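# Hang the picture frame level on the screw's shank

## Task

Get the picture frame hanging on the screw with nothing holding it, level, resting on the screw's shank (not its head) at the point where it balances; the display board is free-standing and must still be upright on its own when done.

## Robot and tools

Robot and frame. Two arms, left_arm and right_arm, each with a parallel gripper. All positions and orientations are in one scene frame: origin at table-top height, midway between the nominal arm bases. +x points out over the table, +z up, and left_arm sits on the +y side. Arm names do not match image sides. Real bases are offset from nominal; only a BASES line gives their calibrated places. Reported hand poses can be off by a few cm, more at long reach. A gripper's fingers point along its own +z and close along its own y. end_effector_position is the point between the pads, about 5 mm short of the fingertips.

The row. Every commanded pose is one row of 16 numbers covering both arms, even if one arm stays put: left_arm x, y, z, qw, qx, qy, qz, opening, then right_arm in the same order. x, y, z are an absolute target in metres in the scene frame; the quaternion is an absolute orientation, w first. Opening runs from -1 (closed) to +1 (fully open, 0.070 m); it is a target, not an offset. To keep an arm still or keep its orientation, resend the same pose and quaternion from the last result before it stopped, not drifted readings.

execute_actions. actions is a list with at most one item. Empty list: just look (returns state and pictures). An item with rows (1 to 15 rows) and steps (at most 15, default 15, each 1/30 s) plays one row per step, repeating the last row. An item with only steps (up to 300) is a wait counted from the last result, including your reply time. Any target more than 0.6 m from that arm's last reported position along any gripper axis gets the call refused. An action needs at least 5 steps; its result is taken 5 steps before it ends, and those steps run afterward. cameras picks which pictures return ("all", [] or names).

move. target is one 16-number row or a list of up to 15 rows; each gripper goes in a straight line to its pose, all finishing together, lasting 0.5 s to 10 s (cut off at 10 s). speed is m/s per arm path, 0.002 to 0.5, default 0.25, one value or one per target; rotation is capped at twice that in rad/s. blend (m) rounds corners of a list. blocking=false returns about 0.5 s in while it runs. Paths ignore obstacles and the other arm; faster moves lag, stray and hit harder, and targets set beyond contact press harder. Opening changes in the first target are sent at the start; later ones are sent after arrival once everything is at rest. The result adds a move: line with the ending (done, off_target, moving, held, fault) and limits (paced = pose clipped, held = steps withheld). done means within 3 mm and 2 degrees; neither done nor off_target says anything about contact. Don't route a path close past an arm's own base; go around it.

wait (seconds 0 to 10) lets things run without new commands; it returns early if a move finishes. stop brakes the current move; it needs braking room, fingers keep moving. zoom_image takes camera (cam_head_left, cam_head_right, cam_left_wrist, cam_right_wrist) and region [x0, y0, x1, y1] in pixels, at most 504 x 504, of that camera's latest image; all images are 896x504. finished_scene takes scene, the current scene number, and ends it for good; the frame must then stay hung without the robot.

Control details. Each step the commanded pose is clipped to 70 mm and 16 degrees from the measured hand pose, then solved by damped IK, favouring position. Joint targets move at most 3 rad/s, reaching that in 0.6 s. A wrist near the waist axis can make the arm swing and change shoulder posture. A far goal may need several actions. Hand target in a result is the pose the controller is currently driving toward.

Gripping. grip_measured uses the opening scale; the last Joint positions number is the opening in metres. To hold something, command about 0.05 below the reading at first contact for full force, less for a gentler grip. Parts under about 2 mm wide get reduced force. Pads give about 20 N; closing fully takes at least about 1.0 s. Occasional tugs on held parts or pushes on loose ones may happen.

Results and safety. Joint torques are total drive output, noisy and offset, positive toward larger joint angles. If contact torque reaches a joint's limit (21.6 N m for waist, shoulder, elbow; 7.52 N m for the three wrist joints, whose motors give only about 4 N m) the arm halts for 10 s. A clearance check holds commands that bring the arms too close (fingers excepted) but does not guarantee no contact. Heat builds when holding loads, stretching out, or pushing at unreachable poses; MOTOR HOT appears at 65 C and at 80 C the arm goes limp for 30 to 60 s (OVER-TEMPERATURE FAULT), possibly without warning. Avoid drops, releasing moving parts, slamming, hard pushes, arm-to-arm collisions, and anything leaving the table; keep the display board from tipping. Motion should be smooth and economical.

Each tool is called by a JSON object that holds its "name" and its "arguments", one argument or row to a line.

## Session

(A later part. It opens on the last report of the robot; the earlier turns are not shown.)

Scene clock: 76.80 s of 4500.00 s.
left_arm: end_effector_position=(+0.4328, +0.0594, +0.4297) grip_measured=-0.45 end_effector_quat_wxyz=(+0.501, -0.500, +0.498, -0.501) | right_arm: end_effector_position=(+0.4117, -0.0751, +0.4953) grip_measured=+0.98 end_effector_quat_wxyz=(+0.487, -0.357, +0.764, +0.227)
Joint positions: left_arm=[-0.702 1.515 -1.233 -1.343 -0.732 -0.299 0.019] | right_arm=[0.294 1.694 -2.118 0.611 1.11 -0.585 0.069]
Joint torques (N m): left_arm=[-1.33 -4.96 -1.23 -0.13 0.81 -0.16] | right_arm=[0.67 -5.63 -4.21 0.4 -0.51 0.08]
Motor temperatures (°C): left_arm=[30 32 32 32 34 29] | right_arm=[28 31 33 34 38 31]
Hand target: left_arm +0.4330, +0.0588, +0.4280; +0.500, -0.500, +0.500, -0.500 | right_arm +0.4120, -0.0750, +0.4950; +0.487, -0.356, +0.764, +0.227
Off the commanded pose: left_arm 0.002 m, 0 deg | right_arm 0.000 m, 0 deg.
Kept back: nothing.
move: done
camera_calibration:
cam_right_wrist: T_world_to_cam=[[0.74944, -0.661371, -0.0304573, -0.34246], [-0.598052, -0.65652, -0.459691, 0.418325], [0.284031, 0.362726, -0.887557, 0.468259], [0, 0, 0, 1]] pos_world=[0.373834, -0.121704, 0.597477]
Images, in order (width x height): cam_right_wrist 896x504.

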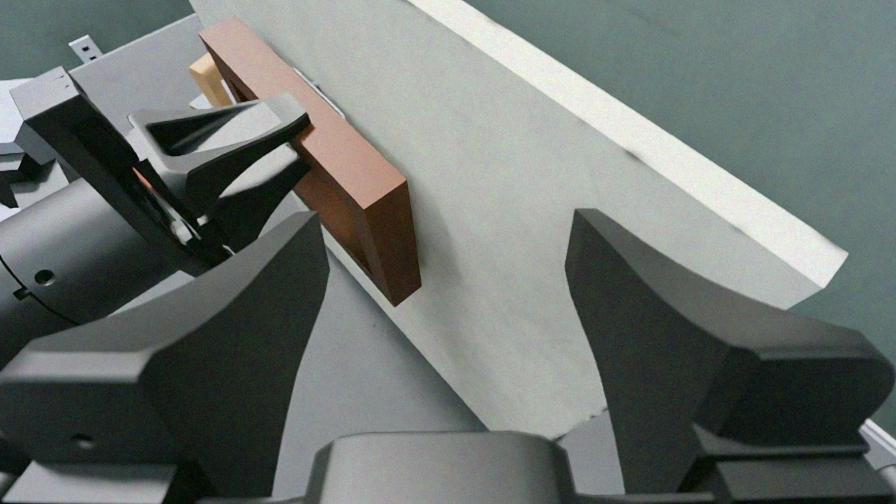

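{"name": "move", "arguments": {
  "target": [
    [0.433, 0.0592, 0.4290, 0.5,-0.5,0.5,-0.5, -0.52, 0.412, -0.075, 0.495, 0.4870,-0.3564,0.7644,0.2271, 1],
    [0.433, 0.0592, 0.4285, 0.5,-0.5,0.5,-0.5, -0.38, 0.412, -0.075, 0.495, 0.4870,-0.3564,0.7644,0.2271, 1],
    [0.433, 0.0592, 0.4280, 0.5,-0.5,0.5,-0.5, -0.19, 0.412, -0.075, 0.495, 0.4870,-0.3564,0.7644,0.2271, 1],
    [0.433, 0.0592, 0.4275, 0.5,-0.5,0.5,-0.5, -0.1, 0.412, -0.075, 0.495, 0.4870,-0.3564,0.7644,0.2271, 1]
  ],
  "speed": 0.01,
  "cameras": ["cam_right_wrist"]
}}

{"name": "zoom_image", "arguments": {
  "camera": "cam_right_wrist",
  "region": [180, 0, 440, 310]
}}

Scene clock: 80.77 s of 4500.00 s.
left_arm: end_effector_position=(+0.4330, +0.0589, +0.4276) grip_measured=-0.10 end_effector_quat_wxyz=(+0.500, -0.500, +0.500, -0.500) | right_arm: end_effector_position=(+0.4117, -0.0751, +0.4953) grip_measured=+0.98 end_effector_quat_wxyz=(+0.487, -0.357, +0.764, +0.227)
Joint positions: left_arm=[-0.701 1.516 -1.229 -1.343 -0.729 -0.302 0.031] | right_arm=[0.294 1.694 -2.118 0.611 1.11 -0.585 0.069]
Joint torques (N m): left_arm=[0.4 -6.07 -2.56 0.73 -0.62 -0.1] | right_arm=[0.68 -5.65 -4.22 0.42 -0.51 0.07]
Motor temperatures (°C): left_arm=[30 32 32 32 34 29] | right_arm=[28 31 33 34 38 31]
Hand target: left_arm +0.4330, +0.0592, +0.4275; +0.500, -0.500, +0.500, -0.500 | right_arm +0.4120, -0.0750, +0.4950; +0.487, -0.356, +0.764, +0.227
Off the commanded pose: left_arm 0.000 m, 0 deg | right_arm 0.000 m, 0 deg.
Kept back: nothing.
move: done
camera_calibration:
cam_right_wrist: T_world_to_cam=[[0.74944, -0.661371, -0.0304573, -0.34246], [-0.598052, -0.65652, -0.459691, 0.418325], [0.284031, 0.362726, -0.887557, 0.468259], [0, 0, 0, 1]] pos_world=[0.373834, -0.121704, 0.597477]
Images, in order (width x height): cam_right_wrist 896x504.

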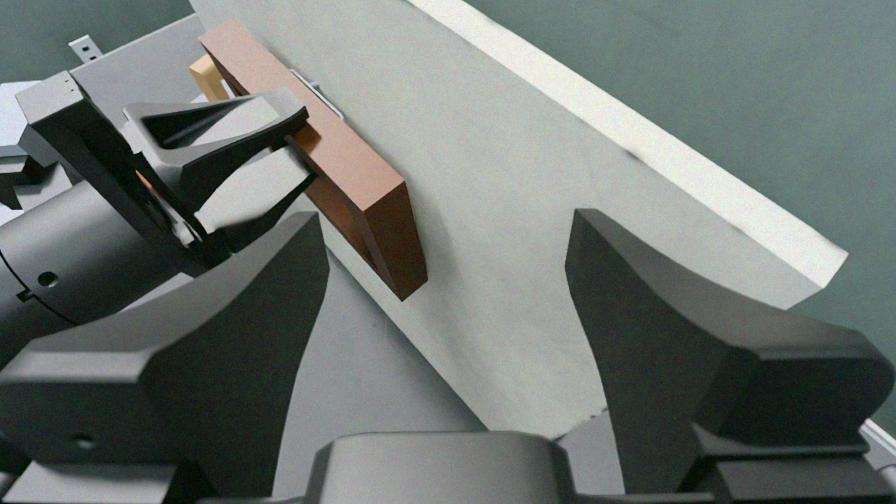

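Scaled by 1.626 from the camera's 896x504 image, which has a finer 1280x720 frame.

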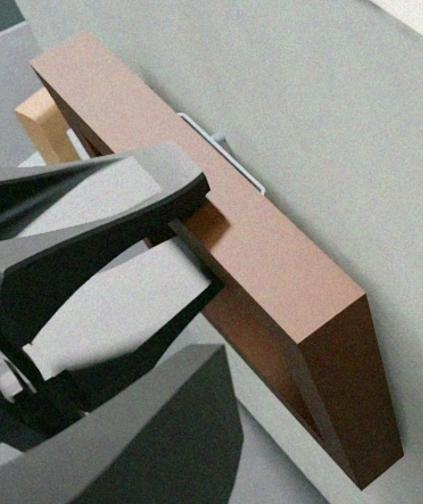

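{"name": "move", "arguments": {
  "target": [0.433, 0.0592, 0.4178, 0.5,-0.5,0.5,-0.5, -0.1, 0.412, -0.075, 0.495, 0.4870,-0.3564,0.7644,0.2271, 1],
  "speed": 0.012,
  "cameras": ["cam_right_wrist"]
}}

{"name": "zoom_image", "arguments": {
  "camera": "cam_right_wrist",
  "region": [180, 0, 440, 310]
}}

{"name": "move", "arguments": {
  "target": [0.433, 0.0592, 0.4260, 0.5,-0.5,0.5,-0.5, -0.1, 0.412, -0.075, 0.495, 0.4870,-0.3564,0.7644,0.2271, 1],
  "speed": 0.003,
  "cameras": ["cam_right_wrist"]
}}

{"name": "zoom_image", "arguments": {
  "camera": "cam_right_wrist",
  "region": [180, 0, 440, 310]
}}

Scene clock: 82.30 s of 4500.00 s.
left_arm: end_effector_position=(+0.4327, +0.0589, +0.4190) grip_measured=-0.10 end_effector_quat_wxyz=(+0.500, -0.499, +0.500, -0.501) | right_arm: end_effector_position=(+0.4117, -0.0751, +0.4953) grip_measured=+0.98 end_effector_quat_wxyz=(+0.487, -0.357, +0.764, +0.227)
Joint positions: left_arm=[-0.701 1.518 -1.196 -1.3 -0.737 -0.358 0.032] | right_arm=[0.294 1.694 -2.118 0.611 1.11 -0.585 0.069]
Joint torques (N m): left_arm=[0.97 -4.15 -1.5 -0.15 -1.02 -0.08] | right_arm=[0.68 -5.68 -4.2 0.4 -0.51 0.06]
Motor temperatures (°C): left_arm=[30 32 32 32 34 29] | right_arm=[28 31 33 34 38 30]
Hand target: left_arm +0.4330, +0.0592, +0.4178; +0.500, -0.500, +0.500, -0.500 | right_arm +0.4120, -0.0750, +0.4950; +0.487, -0.356, +0.764, +0.227
Off the commanded pose: left_arm 0.001 m, 0 deg | right_arm 0.000 m, 0 deg.
Kept back: nothing.
move: done
camera_calibration:
cam_right_wrist: T_world_to_cam=[[0.74944, -0.661371, -0.0304573, -0.34246], [-0.598052, -0.65652, -0.459691, 0.418325], [0.284031, 0.362726, -0.887557, 0.468259], [0, 0, 0, 1]] pos_world=[0.373834, -0.121704, 0.597477]
Images, in order (width x height): cam_right_wrist 896x504.

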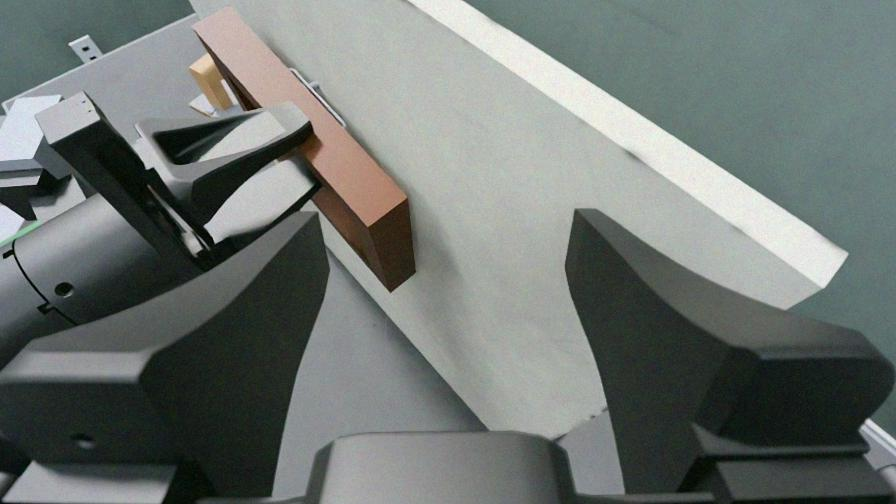

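Scaled by 1.626 from the camera's 896x504 image, which has a finer 1280x720 frame.

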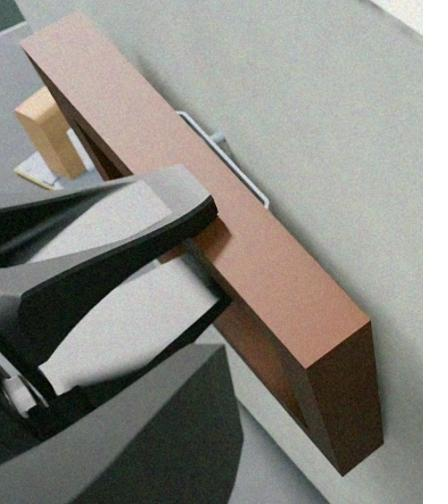

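Scene clock: 85.27 s of 4500.00 s.
left_arm: end_effector_position=(+0.4332, +0.0594, +0.4259) grip_measured=-0.10 end_effector_quat_wxyz=(+0.500, -0.500, +0.500, -0.500) | right_arm: end_effector_position=(+0.4117, -0.0751, +0.4953) grip_measured=+0.98 end_effector_quat_wxyz=(+0.487, -0.357, +0.764, +0.227)
Joint positions: left_arm=[-0.7 1.517 -1.223 -1.335 -0.731 -0.311 0.032] | right_arm=[0.294 1.694 -2.118 0.611 1.11 -0.585 0.069]
Joint torques (N m): left_arm=[-0.65 -6.65 -3.59 0.51 -0.33 0.07] | right_arm=[0.69 -5.7 -4.19 0.42 -0.53 0.05]
Motor temperatures (°C): left_arm=[30 32 32 31 34 29] | right_arm=[28 31 33 34 38 30]
Hand target: left_arm +0.4330, +0.0592, +0.4260; +0.500, -0.500, +0.500, -0.500 | right_arm +0.4120, -0.0750, +0.4950; +0.487, -0.356, +0.764, +0.227
Off the commanded pose: left_arm 0.000 m, 0 deg | right_arm 0.000 m, 0 deg.
Kept back: nothing.
move: done
camera_calibration:
cam_right_wrist: T_world_to_cam=[[0.74944, -0.661371, -0.0304573, -0.34246], [-0.598052, -0.65652, -0.459691, 0.418325], [0.284031, 0.362726, -0.887557, 0.468259], [0, 0, 0, 1]] pos_world=[0.373834, -0.121704, 0.597477]
Images, in order (width x height): cam_right_wrist 896x504.

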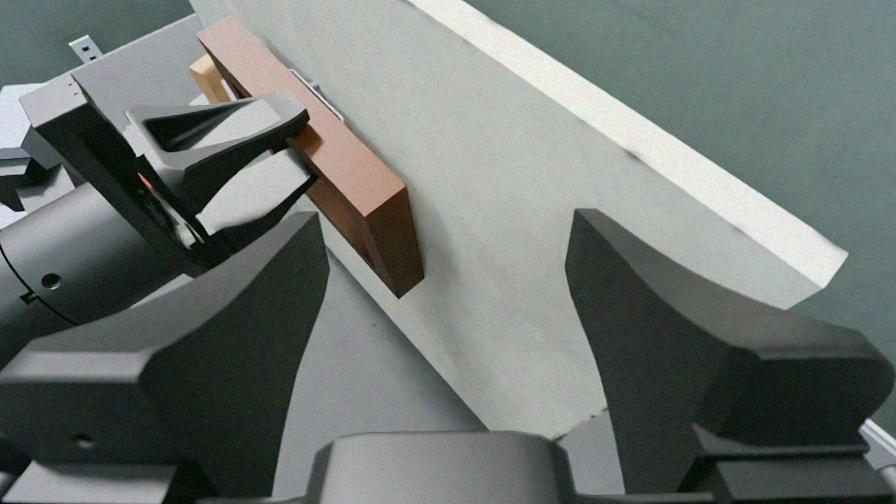

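Scaled by 1.626 from the camera's 896x504 image, which has a finer 1280x720 frame.

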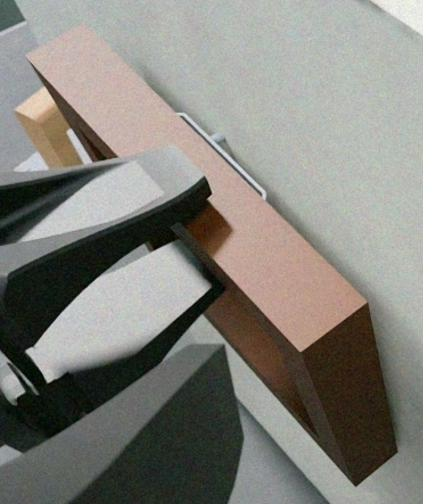

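{"name": "move", "arguments": {
  "target": [0.433, 0.0592, 0.4368, 0.5,-0.5,0.5,-0.5, -0.1, 0.412, -0.075, 0.495, 0.4870,-0.3564,0.7644,0.2271, 1],
  "speed": 0.012,
  "cameras": ["cam_right_wrist"]
}}

{"name": "zoom_image", "arguments": {
  "camera": "cam_right_wrist",
  "region": [180, 0, 440, 310]
}}

{"name": "move", "arguments": {
  "target": [0.433, 0.0592, 0.4310, 0.5,-0.5,0.5,-0.5, -0.1, 0.412, -0.075, 0.495, 0.4870,-0.3564,0.7644,0.2271, 1],
  "speed": 0.003,
  "cameras": ["cam_right_wrist"]
}}

{"name": "zoom_image", "arguments": {
  "camera": "cam_right_wrist",
  "region": [180, 0, 440, 310]
}}

Scene clock: 86.90 s of 4500.00 s.
left_arm: end_effector_position=(+0.4332, +0.0593, +0.4363) grip_measured=-0.10 end_effector_quat_wxyz=(+0.500, -0.500, +0.500, -0.499) | right_arm: end_effector_position=(+0.4117, -0.0751, +0.4953) grip_measured=+0.98 end_effector_quat_wxyz=(+0.487, -0.357, +0.764, +0.227)
Joint positions: left_arm=[-0.7 1.513 -1.262 -1.384 -0.721 -0.247 0.032] | right_arm=[0.294 1.694 -2.118 0.611 1.11 -0.585 0.069]
Joint torques (N m): left_arm=[-0.21 -7.11 -3.67 0.81 -0.49 -0.03] | right_arm=[0.67 -5.67 -4.22 0.42 -0.52 0.05]
Motor temperatures (°C): left_arm=[30 32 32 31 34 29] | right_arm=[28 31 33 34 38 30]
Hand target: left_arm +0.4330, +0.0592, +0.4368; +0.500, -0.500, +0.500, -0.500 | right_arm +0.4120, -0.0750, +0.4950; +0.487, -0.356, +0.764, +0.227
Off the commanded pose: left_arm 0.001 m, 0 deg | right_arm 0.000 m, 0 deg.
Kept back: nothing.
move: done
camera_calibration:
cam_right_wrist: T_world_to_cam=[[0.74944, -0.661371, -0.0304573, -0.34246], [-0.598052, -0.65652, -0.459691, 0.418325], [0.284031, 0.362726, -0.887557, 0.468259], [0, 0, 0, 1]] pos_world=[0.373834, -0.121704, 0.597477]
Images, in order (width x height): cam_right_wrist 896x504.

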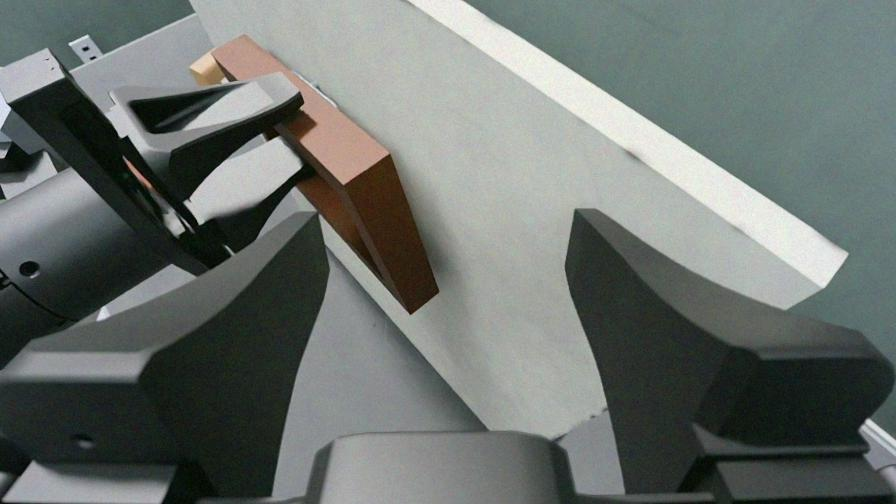

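Scaled by 1.626 from the camera's 896x504 image, which has a finer 1280x720 frame.

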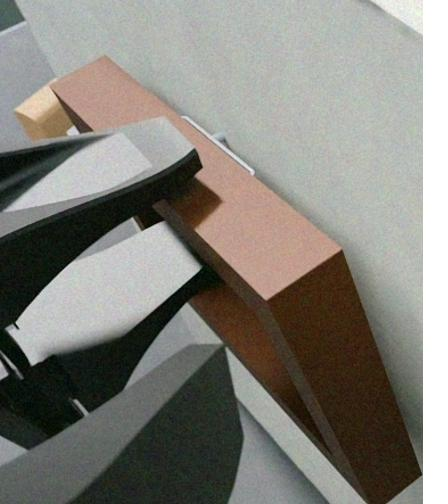

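Scene clock: 89.07 s of 4500.00 s.
left_arm: end_effector_position=(+0.4330, +0.0593, +0.4312) grip_measured=-0.10 end_effector_quat_wxyz=(+0.500, -0.500, +0.500, -0.500) | right_arm: end_effector_position=(+0.4117, -0.0751, +0.4953) grip_measured=+0.98 end_effector_quat_wxyz=(+0.487, -0.357, +0.764, +0.227)
Joint positions: left_arm=[-0.7 1.514 -1.241 -1.357 -0.726 -0.281 0.031] | right_arm=[0.294 1.694 -2.118 0.611 1.11 -0.585 0.069]
Joint torques (N m): left_arm=[0.36 -5.02 -2.66 0.75 -0.62 -0.1] | right_arm=[0.7 -5.76 -4.19 0.42 -0.52 0.04]
Motor temperatures (°C): left_arm=[30 32 32 31 34 29] | right_arm=[28 31 33 34 38 30]
Hand target: left_arm +0.4330, +0.0592, +0.4310; +0.500, -0.500, +0.500, -0.500 | right_arm +0.4120, -0.0750, +0.4950; +0.487, -0.356, +0.764, +0.227
Off the commanded pose: left_arm 0.000 m, 0 deg | right_arm 0.000 m, 0 deg.
Kept back: nothing.
move: done
camera_calibration:
cam_right_wrist: T_world_to_cam=[[0.74944, -0.661371, -0.0304573, -0.34246], [-0.598052, -0.65652, -0.459691, 0.418325], [0.284031, 0.362726, -0.887557, 0.468259], [0, 0, 0, 1]] pos_world=[0.373834, -0.121704, 0.597477]
Images, in order (width x height): cam_right_wrist 896x504.

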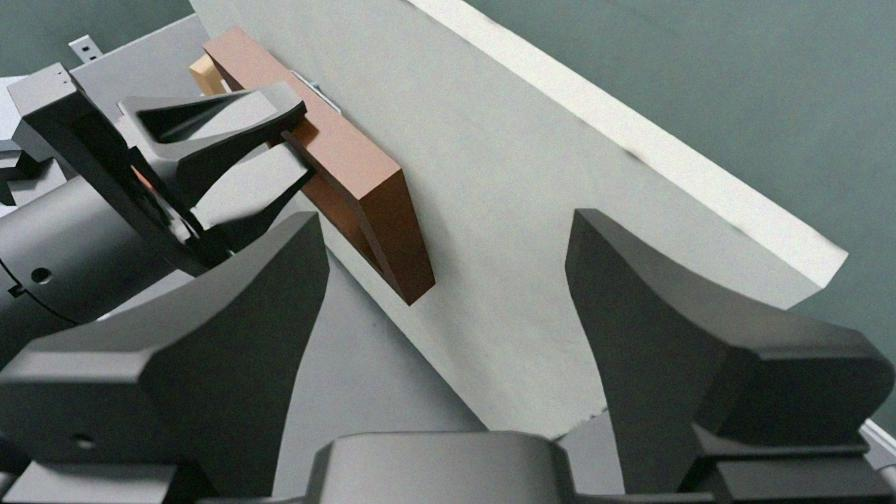

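Scaled by 1.626 from the camera's 896x504 image, which has a finer 1280x720 frame.

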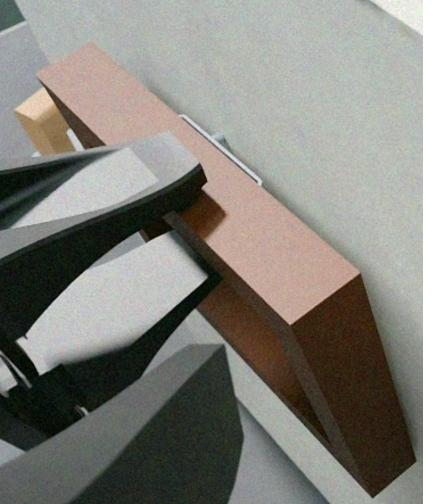

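{"name": "zoom_image", "arguments": {
  "camera": "cam_right_wrist",
  "region": [390, 0, 640, 140]
}}

{"name": "zoom_image", "arguments": {
  "camera": "cam_right_wrist",
  "region": [620, 120, 870, 320]
}}

{"name": "zoom_image", "arguments": {
  "camera": "cam_right_wrist",
  "region": [300, 200, 500, 440]
}}

{"name": "zoom_image", "arguments": {
  "camera": "cam_right_wrist",
  "region": [190, 10, 310, 110]
}}

{"name": "zoom_image", "arguments": {
  "camera": "cam_right_wrist",
  "region": [330, 140, 450, 320]
}}

Scaled by 2.016 from the camera's 896x504 image, which has a finer 1280x720 frame.

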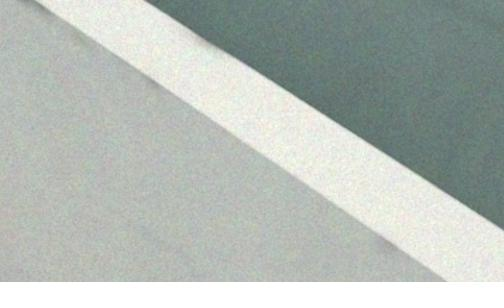

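Scaled by 2.016 from the camera's 896x504 image, which has a finer 1280x720 frame.

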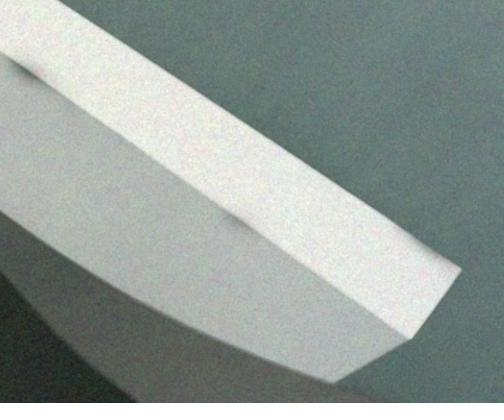

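Scaled by 2.100 from the camera's 896x504 image, which has a finer 1280x720 frame.

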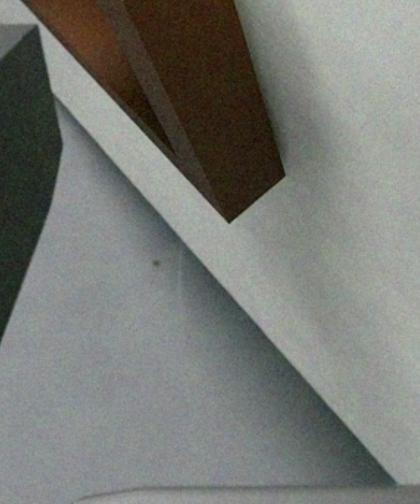

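Scaled by 4.200 from the camera's 896x504 image, which has a finer 1280x720 frame.

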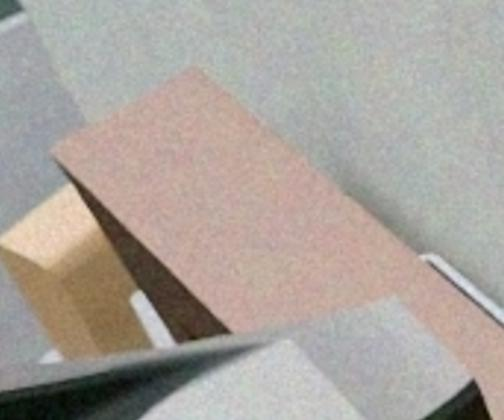

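Scaled by 2.800 from the camera's 896x504 image, which has a finer 1280x720 frame.

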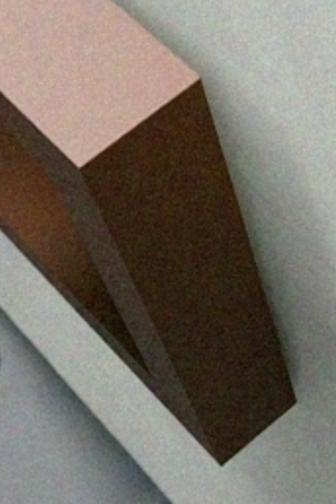

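{"name": "execute_actions", "arguments": {
  "actions": [],
  "cameras": ["cam_head_left", "cam_head_right"]
}}

{"name": "zoom_image", "arguments": {
  "camera": "cam_head_left",
  "region": [330, 60, 580, 260]
}}

{"name": "zoom_image", "arguments": {
  "camera": "cam_head_right",
  "region": [300, 60, 560, 260]
}}

Scene clock: 93.90 s of 4500.00 s.
left_arm: end_effector_position=(+0.4330, +0.0593, +0.4312) grip_measured=-0.10 end_effector_quat_wxyz=(+0.500, -0.500, +0.500, -0.500) | right_arm: end_effector_position=(+0.4117, -0.0751, +0.4953) grip_measured=+0.98 end_effector_quat_wxyz=(+0.487, -0.357, +0.764, +0.227)
Joint positions: left_arm=[-0.7 1.514 -1.241 -1.357 -0.726 -0.281 0.031] | right_arm=[0.294 1.694 -2.118 0.611 1.11 -0.585 0.069]
Joint torques (N m): left_arm=[0.27 -5.06 -3.67 0.49 -0.52 0.09] | right_arm=[0.68 -5.71 -4.17 0.43 -0.54 0.02]
Motor temperatures (°C): left_arm=[30 32 32 31 34 29] | right_arm=[28 31 33 34 38 30]
Hand target: left_arm +0.4330, +0.0592, +0.4310; +0.500, -0.500, +0.500, -0.500 | right_arm +0.4120, -0.0750, +0.4950; +0.487, -0.356, +0.764, +0.227
Off the commanded pose: left_arm 0.000 m, 0 deg | right_arm 0.000 m, 0 deg.
Steps of this call (1-145: nothing new was sent). Readings (end_effector_position of left_arm | right_arm):
1: (+0.4330, +0.0593, +0.4312) | (+0.4117, -0.0751, +0.4953)
2: (+0.4330, +0.0593, +0.4312) | (+0.4117, -0.0751, +0.4953)
4: (+0.4330, +0.0593, +0.4312) | (+0.4117, -0.0751, +0.4953)
8: (+0.4330, +0.0593, +0.4312) | (+0.4117, -0.0751, +0.4953)
145: the state above
Images, in order (width x height): cam_head_left 896x504, cam_head_right 896x504.

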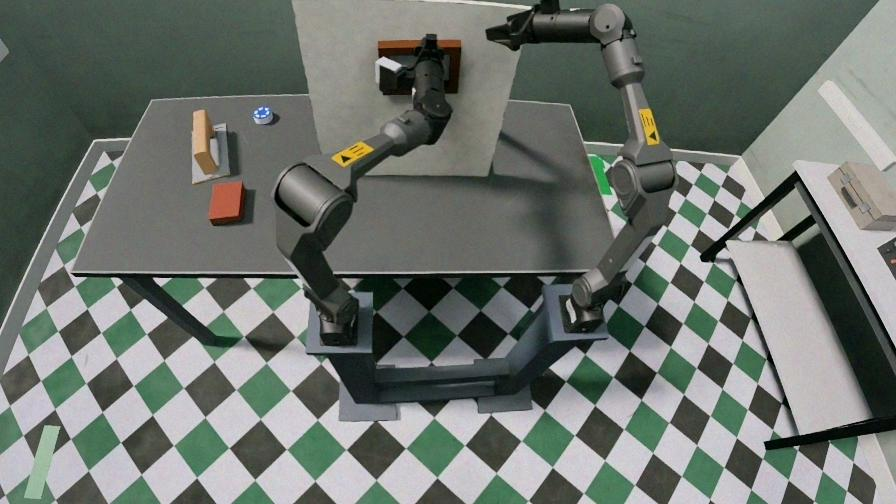

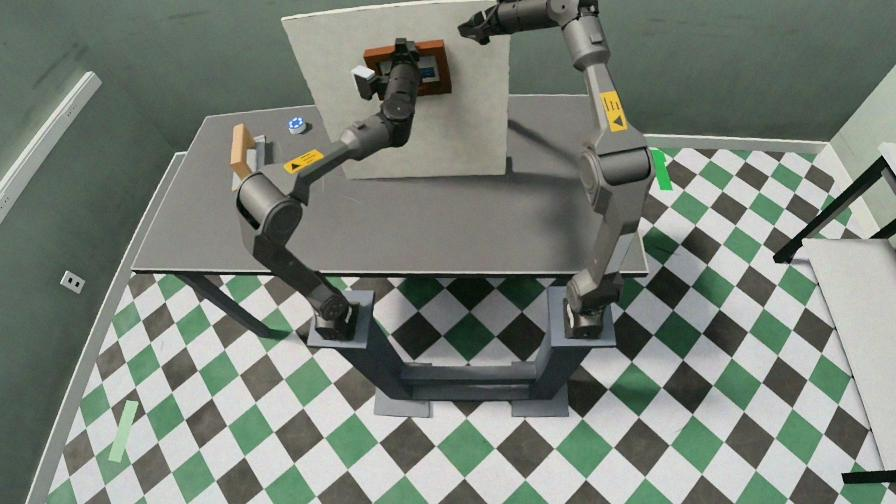

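Scaled by 2.016 from the camera's 896x504 image, which has a finer 1280x720 frame.

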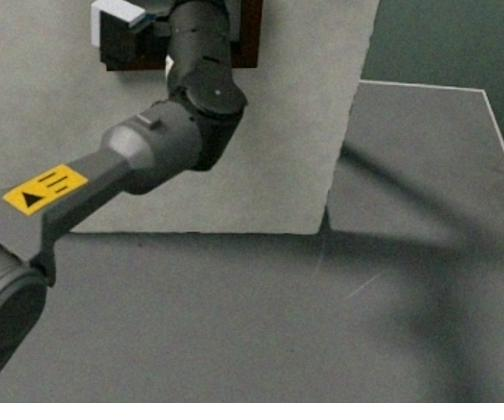

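Scaled by 1.938 from the camera's 896x504 image, which has a finer 1280x720 frame.

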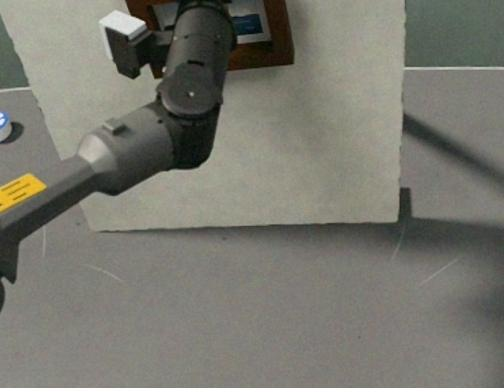

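{"name": "zoom_image", "arguments": {
  "camera": "cam_head_left",
  "region": [360, 20, 480, 110]
}}

{"name": "zoom_image", "arguments": {
  "camera": "cam_head_right",
  "region": [345, 20, 465, 110]
}}

Scaled by 4.200 from the camera's 896x504 image, which has a finer 1280x720 frame.

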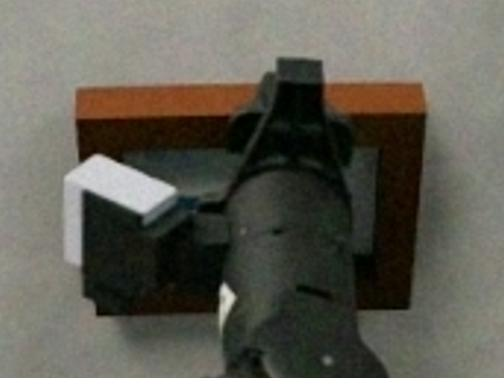

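Scaled by 4.200 from the camera's 896x504 image, which has a finer 1280x720 frame.

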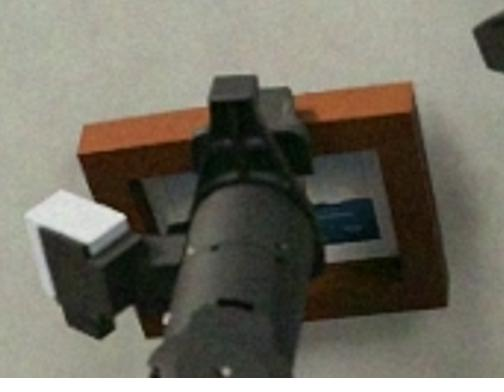

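{"name": "zoom_image", "arguments": {
  "camera": "cam_head_left",
  "region": [280, 0, 540, 60]
}}

{"name": "zoom_image", "arguments": {
  "camera": "cam_head_right",
  "region": [270, 0, 530, 60]
}}

{"name": "zoom_image", "arguments": {
  "camera": "cam_head_left",
  "region": [350, 150, 510, 200]
}}

{"name": "zoom_image", "arguments": {
  "camera": "cam_head_right",
  "region": [330, 150, 520, 200]
}}

Scaled by 1.938 from the camera's 896x504 image, which has a finer 1280x720 frame.

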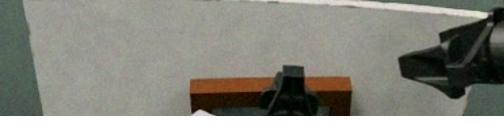

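Scaled by 1.938 from the camera's 896x504 image, which has a finer 1280x720 frame.

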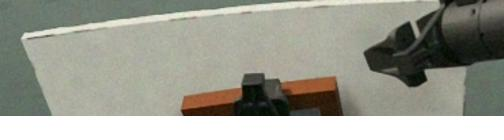

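Scaled by 3.150 from the camera's 896x504 image, which has a finer 1280x720 frame.

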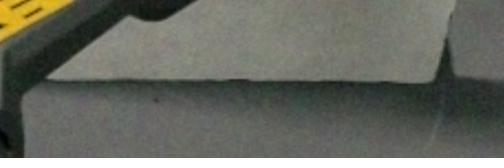

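Scaled by 2.653 from the camera's 896x504 image, which has a finer 1280x720 frame.

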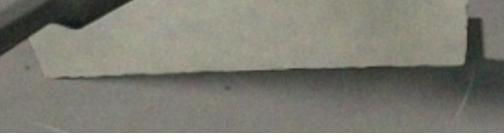

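{"name": "move", "arguments": {
  "target": [
    [0.433, 0.0592, 0.4210, 0.5,-0.5,0.5,-0.5, -0.1, 0.412, -0.075, 0.495, 0.4870,-0.3564,0.7644,0.2271, 1],
    [0.433, 0.0592, 0.4275, 0.5,-0.5,0.5,-0.5, -0.1, 0.412, -0.075, 0.495, 0.4870,-0.3564,0.7644,0.2271, 1]
  ],
  "speed": 0.012,
  "cameras": ["all"]
}}

{"name": "zoom_image", "arguments": {
  "camera": "cam_head_left",
  "region": [360, 20, 480, 110]
}}

{"name": "zoom_image", "arguments": {
  "camera": "cam_head_right",
  "region": [345, 20, 465, 110]
}}

{"name": "zoom_image", "arguments": {
  "camera": "cam_right_wrist",
  "region": [180, 0, 440, 310]
}}

Scene clock: 98.57 s of 4500.00 s.
left_arm: end_effector_position=(+0.4333, +0.0593, +0.4269) grip_measured=-0.10 end_effector_quat_wxyz=(+0.500, -0.500, +0.500, -0.499) | right_arm: end_effector_position=(+0.4117, -0.0751, +0.4953) grip_measured=+0.98 end_effector_quat_wxyz=(+0.487, -0.357, +0.764, +0.227)
Joint positions: left_arm=[-0.7 1.517 -1.228 -1.343 -0.729 -0.302 0.032] | right_arm=[0.294 1.694 -2.118 0.611 1.11 -0.585 0.069]
Joint torques (N m): left_arm=[0.07 -7.18 -3.5 0.61 -0.32 -0.03] | right_arm=[0.64 -5.71 -4.15 0.43 -0.53 0.01]
Motor temperatures (°C): left_arm=[30 32 32 31 34 29] | right_arm=[28 31 33 34 38 30]
Hand target: left_arm +0.4330, +0.0592, +0.4275; +0.500, -0.500, +0.500, -0.500 | right_arm +0.4120, -0.0750, +0.4950; +0.487, -0.356, +0.764, +0.227
Off the commanded pose: left_arm 0.001 m, 0 deg | right_arm 0.000 m, 0 deg.
Kept back: nothing.
move: done
camera_calibration:
cam_left_wrist: T_world_to_cam=[[0.024348, -0.0122485, 0.999629, -0.433033], [-0.559363, -0.828915, 0.0034677, 0.290623], [0.828565, -0.55924, -0.0270338, -0.192625], [0, 0, 0, 1]] pos_world=[0.33271, 0.127874, 0.426657]
cam_right_wrist: T_world_to_cam=[[0.74944, -0.661371, -0.0304573, -0.34246], [-0.598052, -0.65652, -0.459691, 0.418325], [0.284031, 0.362726, -0.887557, 0.468259], [0, 0, 0, 1]] pos_world=[0.373834, -0.121704, 0.597477]

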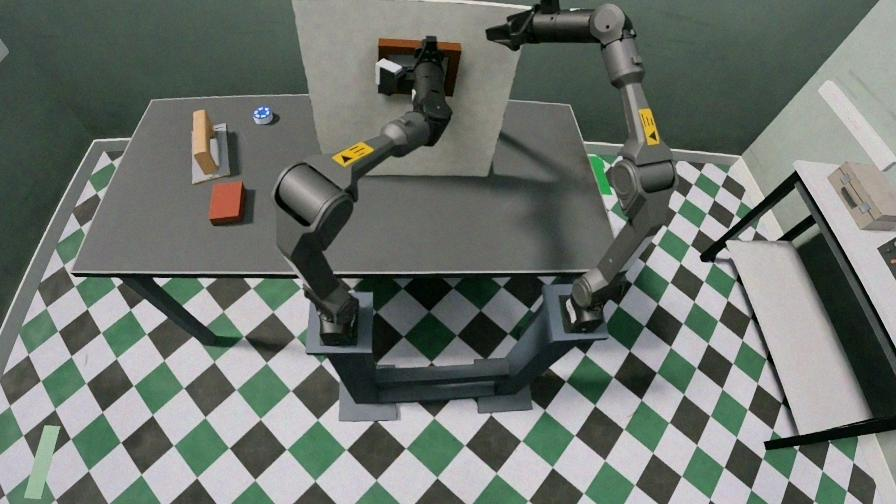

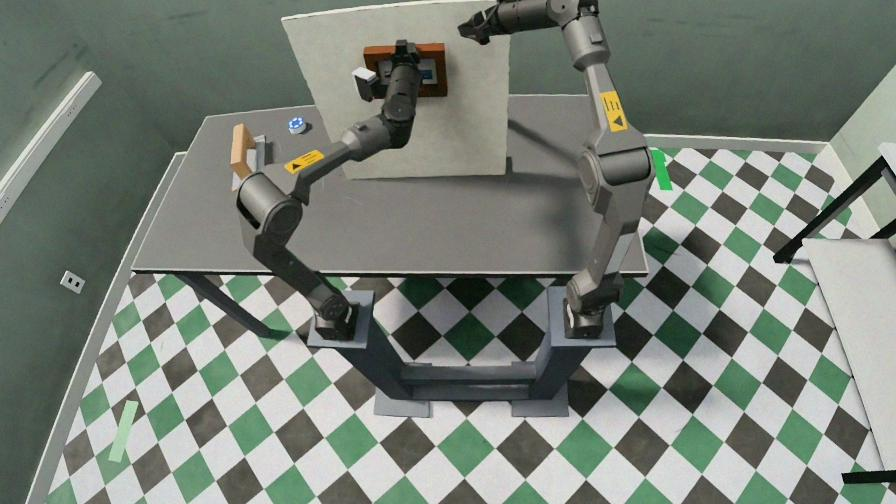

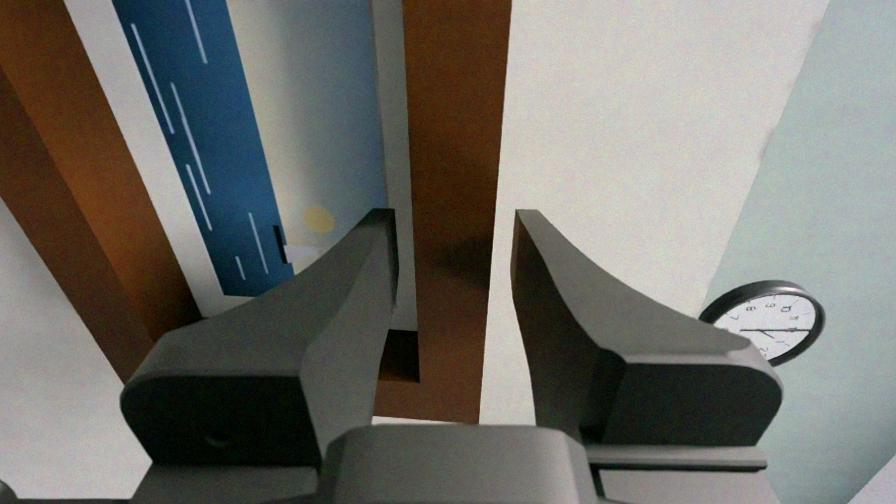

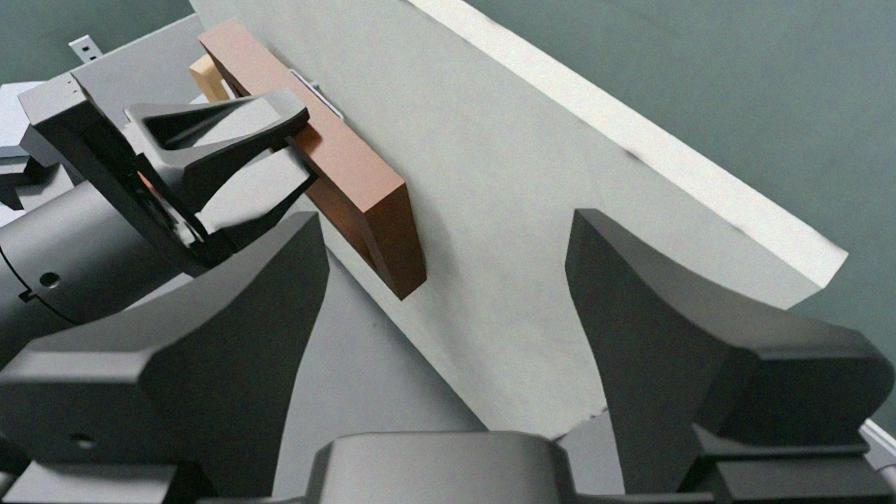

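Scaled by 4.200 from the camera's 896x504 image, which has a finer 1280x720 frame.

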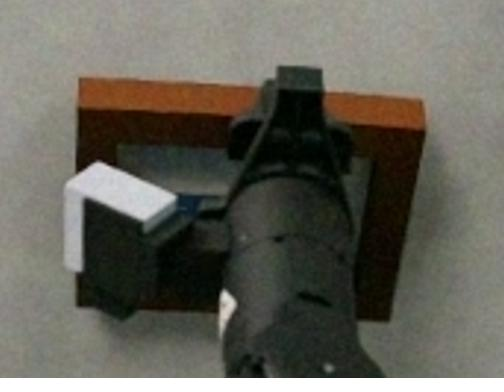

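Scaled by 4.200 from the camera's 896x504 image, which has a finer 1280x720 frame.

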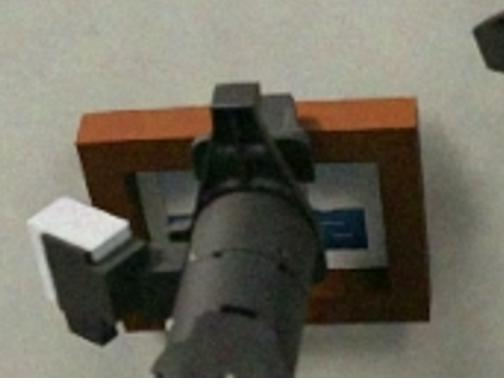

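Scaled by 1.626 from the camera's 896x504 image, which has a finer 1280x720 frame.

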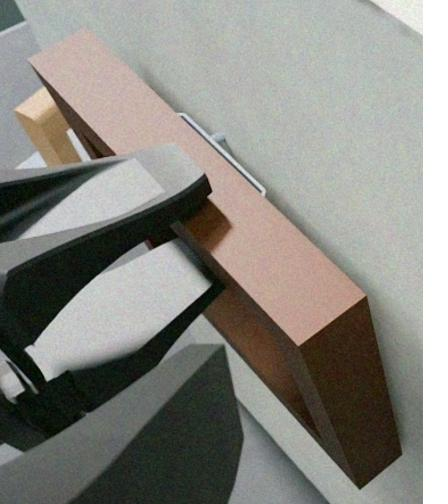

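{"name": "zoom_image", "arguments": {
  "camera": "cam_head_left",
  "region": [60, 250, 310, 300]
}}

{"name": "zoom_image", "arguments": {
  "camera": "cam_head_left",
  "region": [370, 250, 620, 300]
}}

{"name": "zoom_image", "arguments": {
  "camera": "cam_head_left",
  "region": [140, 80, 320, 130]
}}

{"name": "zoom_image", "arguments": {
  "camera": "cam_head_left",
  "region": [480, 80, 600, 130]
}}

{"name": "zoom_image", "arguments": {
  "camera": "cam_head_right",
  "region": [120, 250, 370, 300]
}}

{"name": "zoom_image", "arguments": {
  "camera": "cam_head_right",
  "region": [400, 250, 660, 300]
}}

{"name": "zoom_image", "arguments": {
  "camera": "cam_head_right",
  "region": [190, 85, 330, 135]
}}

{"name": "zoom_image", "arguments": {
  "camera": "cam_head_right",
  "region": [490, 75, 610, 125]
}}

Scaled by 2.016 from the camera's 896x504 image, which has a finer 1280x720 frame.

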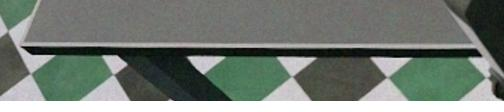

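Scaled by 2.016 from the camera's 896x504 image, which has a finer 1280x720 frame.

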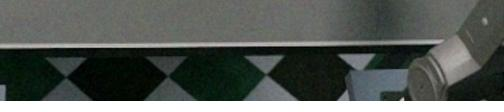

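Scaled by 2.800 from the camera's 896x504 image, which has a finer 1280x720 frame.

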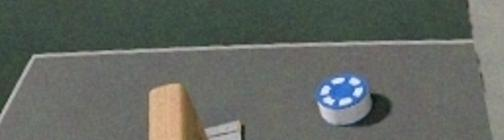

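Scaled by 4.200 from the camera's 896x504 image, which has a finer 1280x720 frame.

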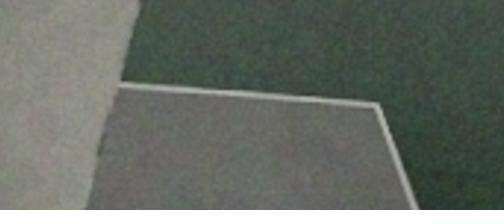

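Scaled by 2.016 from the camera's 896x504 image, which has a finer 1280x720 frame.

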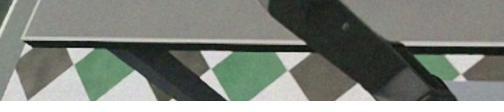

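Scaled by 1.938 from the camera's 896x504 image, which has a finer 1280x720 frame.

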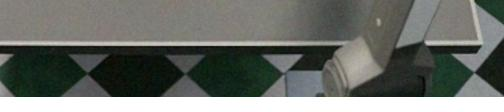

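Scaled by 3.600 from the camera's 896x504 image, which has a finer 1280x720 frame.

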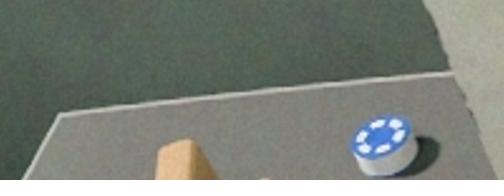

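Scaled by 4.200 from the camera's 896x504 image, which has a finer 1280x720 frame.

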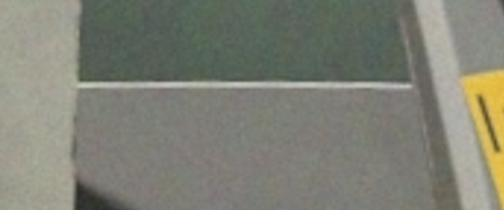

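{"name": "move", "arguments": {
  "target": [
    [0.433, 0.125, 0.4305, 0.5,-0.5,0.5,-0.5, -0.1, 0.412, -0.075, 0.495, 0.4870,-0.3564,0.7644,0.2271, 1],
    [0.433, 0.125, 0.4240, 0.5,-0.5,0.5,-0.5, -0.1, 0.412, -0.075, 0.495, 0.4870,-0.3564,0.7644,0.2271, 1]
  ],
  "speed": [0.08, 0.012],
  "cameras": ["cam_right_wrist"]
}}

{"name": "zoom_image", "arguments": {
  "camera": "cam_right_wrist",
  "region": [180, 0, 440, 310]
}}

Scene clock: 106.37 s of 4500.00 s.
left_arm: end_effector_position=(+0.4329, +0.1252, +0.4242) grip_measured=-0.10 end_effector_quat_wxyz=(+0.500, -0.500, +0.500, -0.500) | right_arm: end_effector_position=(+0.4117, -0.0751, +0.4953) grip_measured=+0.98 end_effector_quat_wxyz=(+0.487, -0.357, +0.764, +0.227)
Joint positions: left_arm=[-0.486 1.385 -1.083 -1.19 -0.534 -0.435 0.031] | right_arm=[0.294 1.694 -2.118 0.611 1.11 -0.585 0.069]
Joint torques (N m): left_arm=[-0.35 -4.08 -2.87 0.41 -0.78 0.03] | right_arm=[0.68 -5.8 -4.17 0.44 -0.54 -0.02]
Motor temperatures (°C): left_arm=[30 32 32 31 34 29] | right_arm=[28 31 33 34 38 30]
Hand target: left_arm +0.4330, +0.1250, +0.4240; +0.500, -0.500, +0.500, -0.500 | right_arm +0.4120, -0.0750, +0.4950; +0.487, -0.356, +0.764, +0.227
Off the commanded pose: left_arm 0.000 m, 0 deg | right_arm 0.000 m, 0 deg.
Kept back: nothing.
move: done
camera_calibration:
cam_right_wrist: T_world_to_cam=[[0.74944, -0.661371, -0.0304573, -0.34246], [-0.598052, -0.65652, -0.459691, 0.418325], [0.284031, 0.362726, -0.887557, 0.468259], [0, 0, 0, 1]] pos_world=[0.373834, -0.121704, 0.597477]
Images, in order (width x height): cam_right_wrist 896x504.

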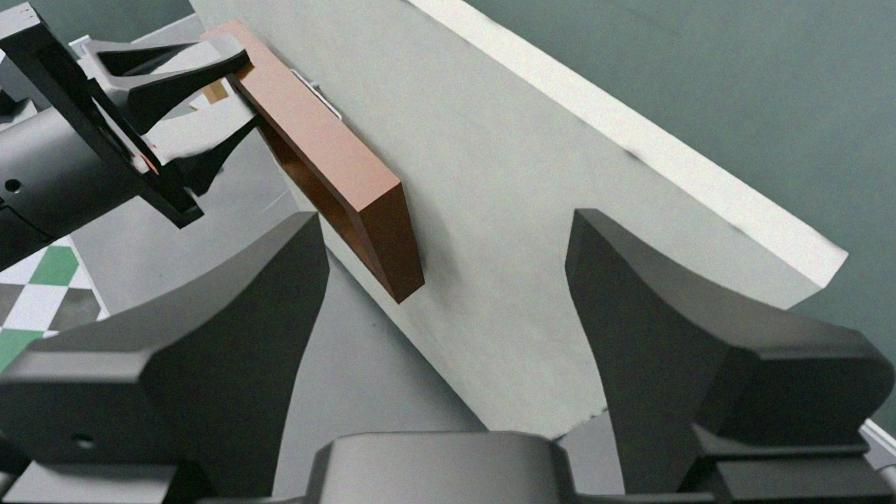

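Scaled by 1.626 from the camera's 896x504 image, which has a finer 1280x720 frame.

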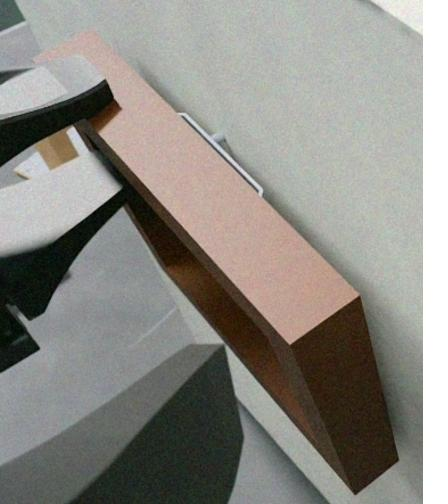

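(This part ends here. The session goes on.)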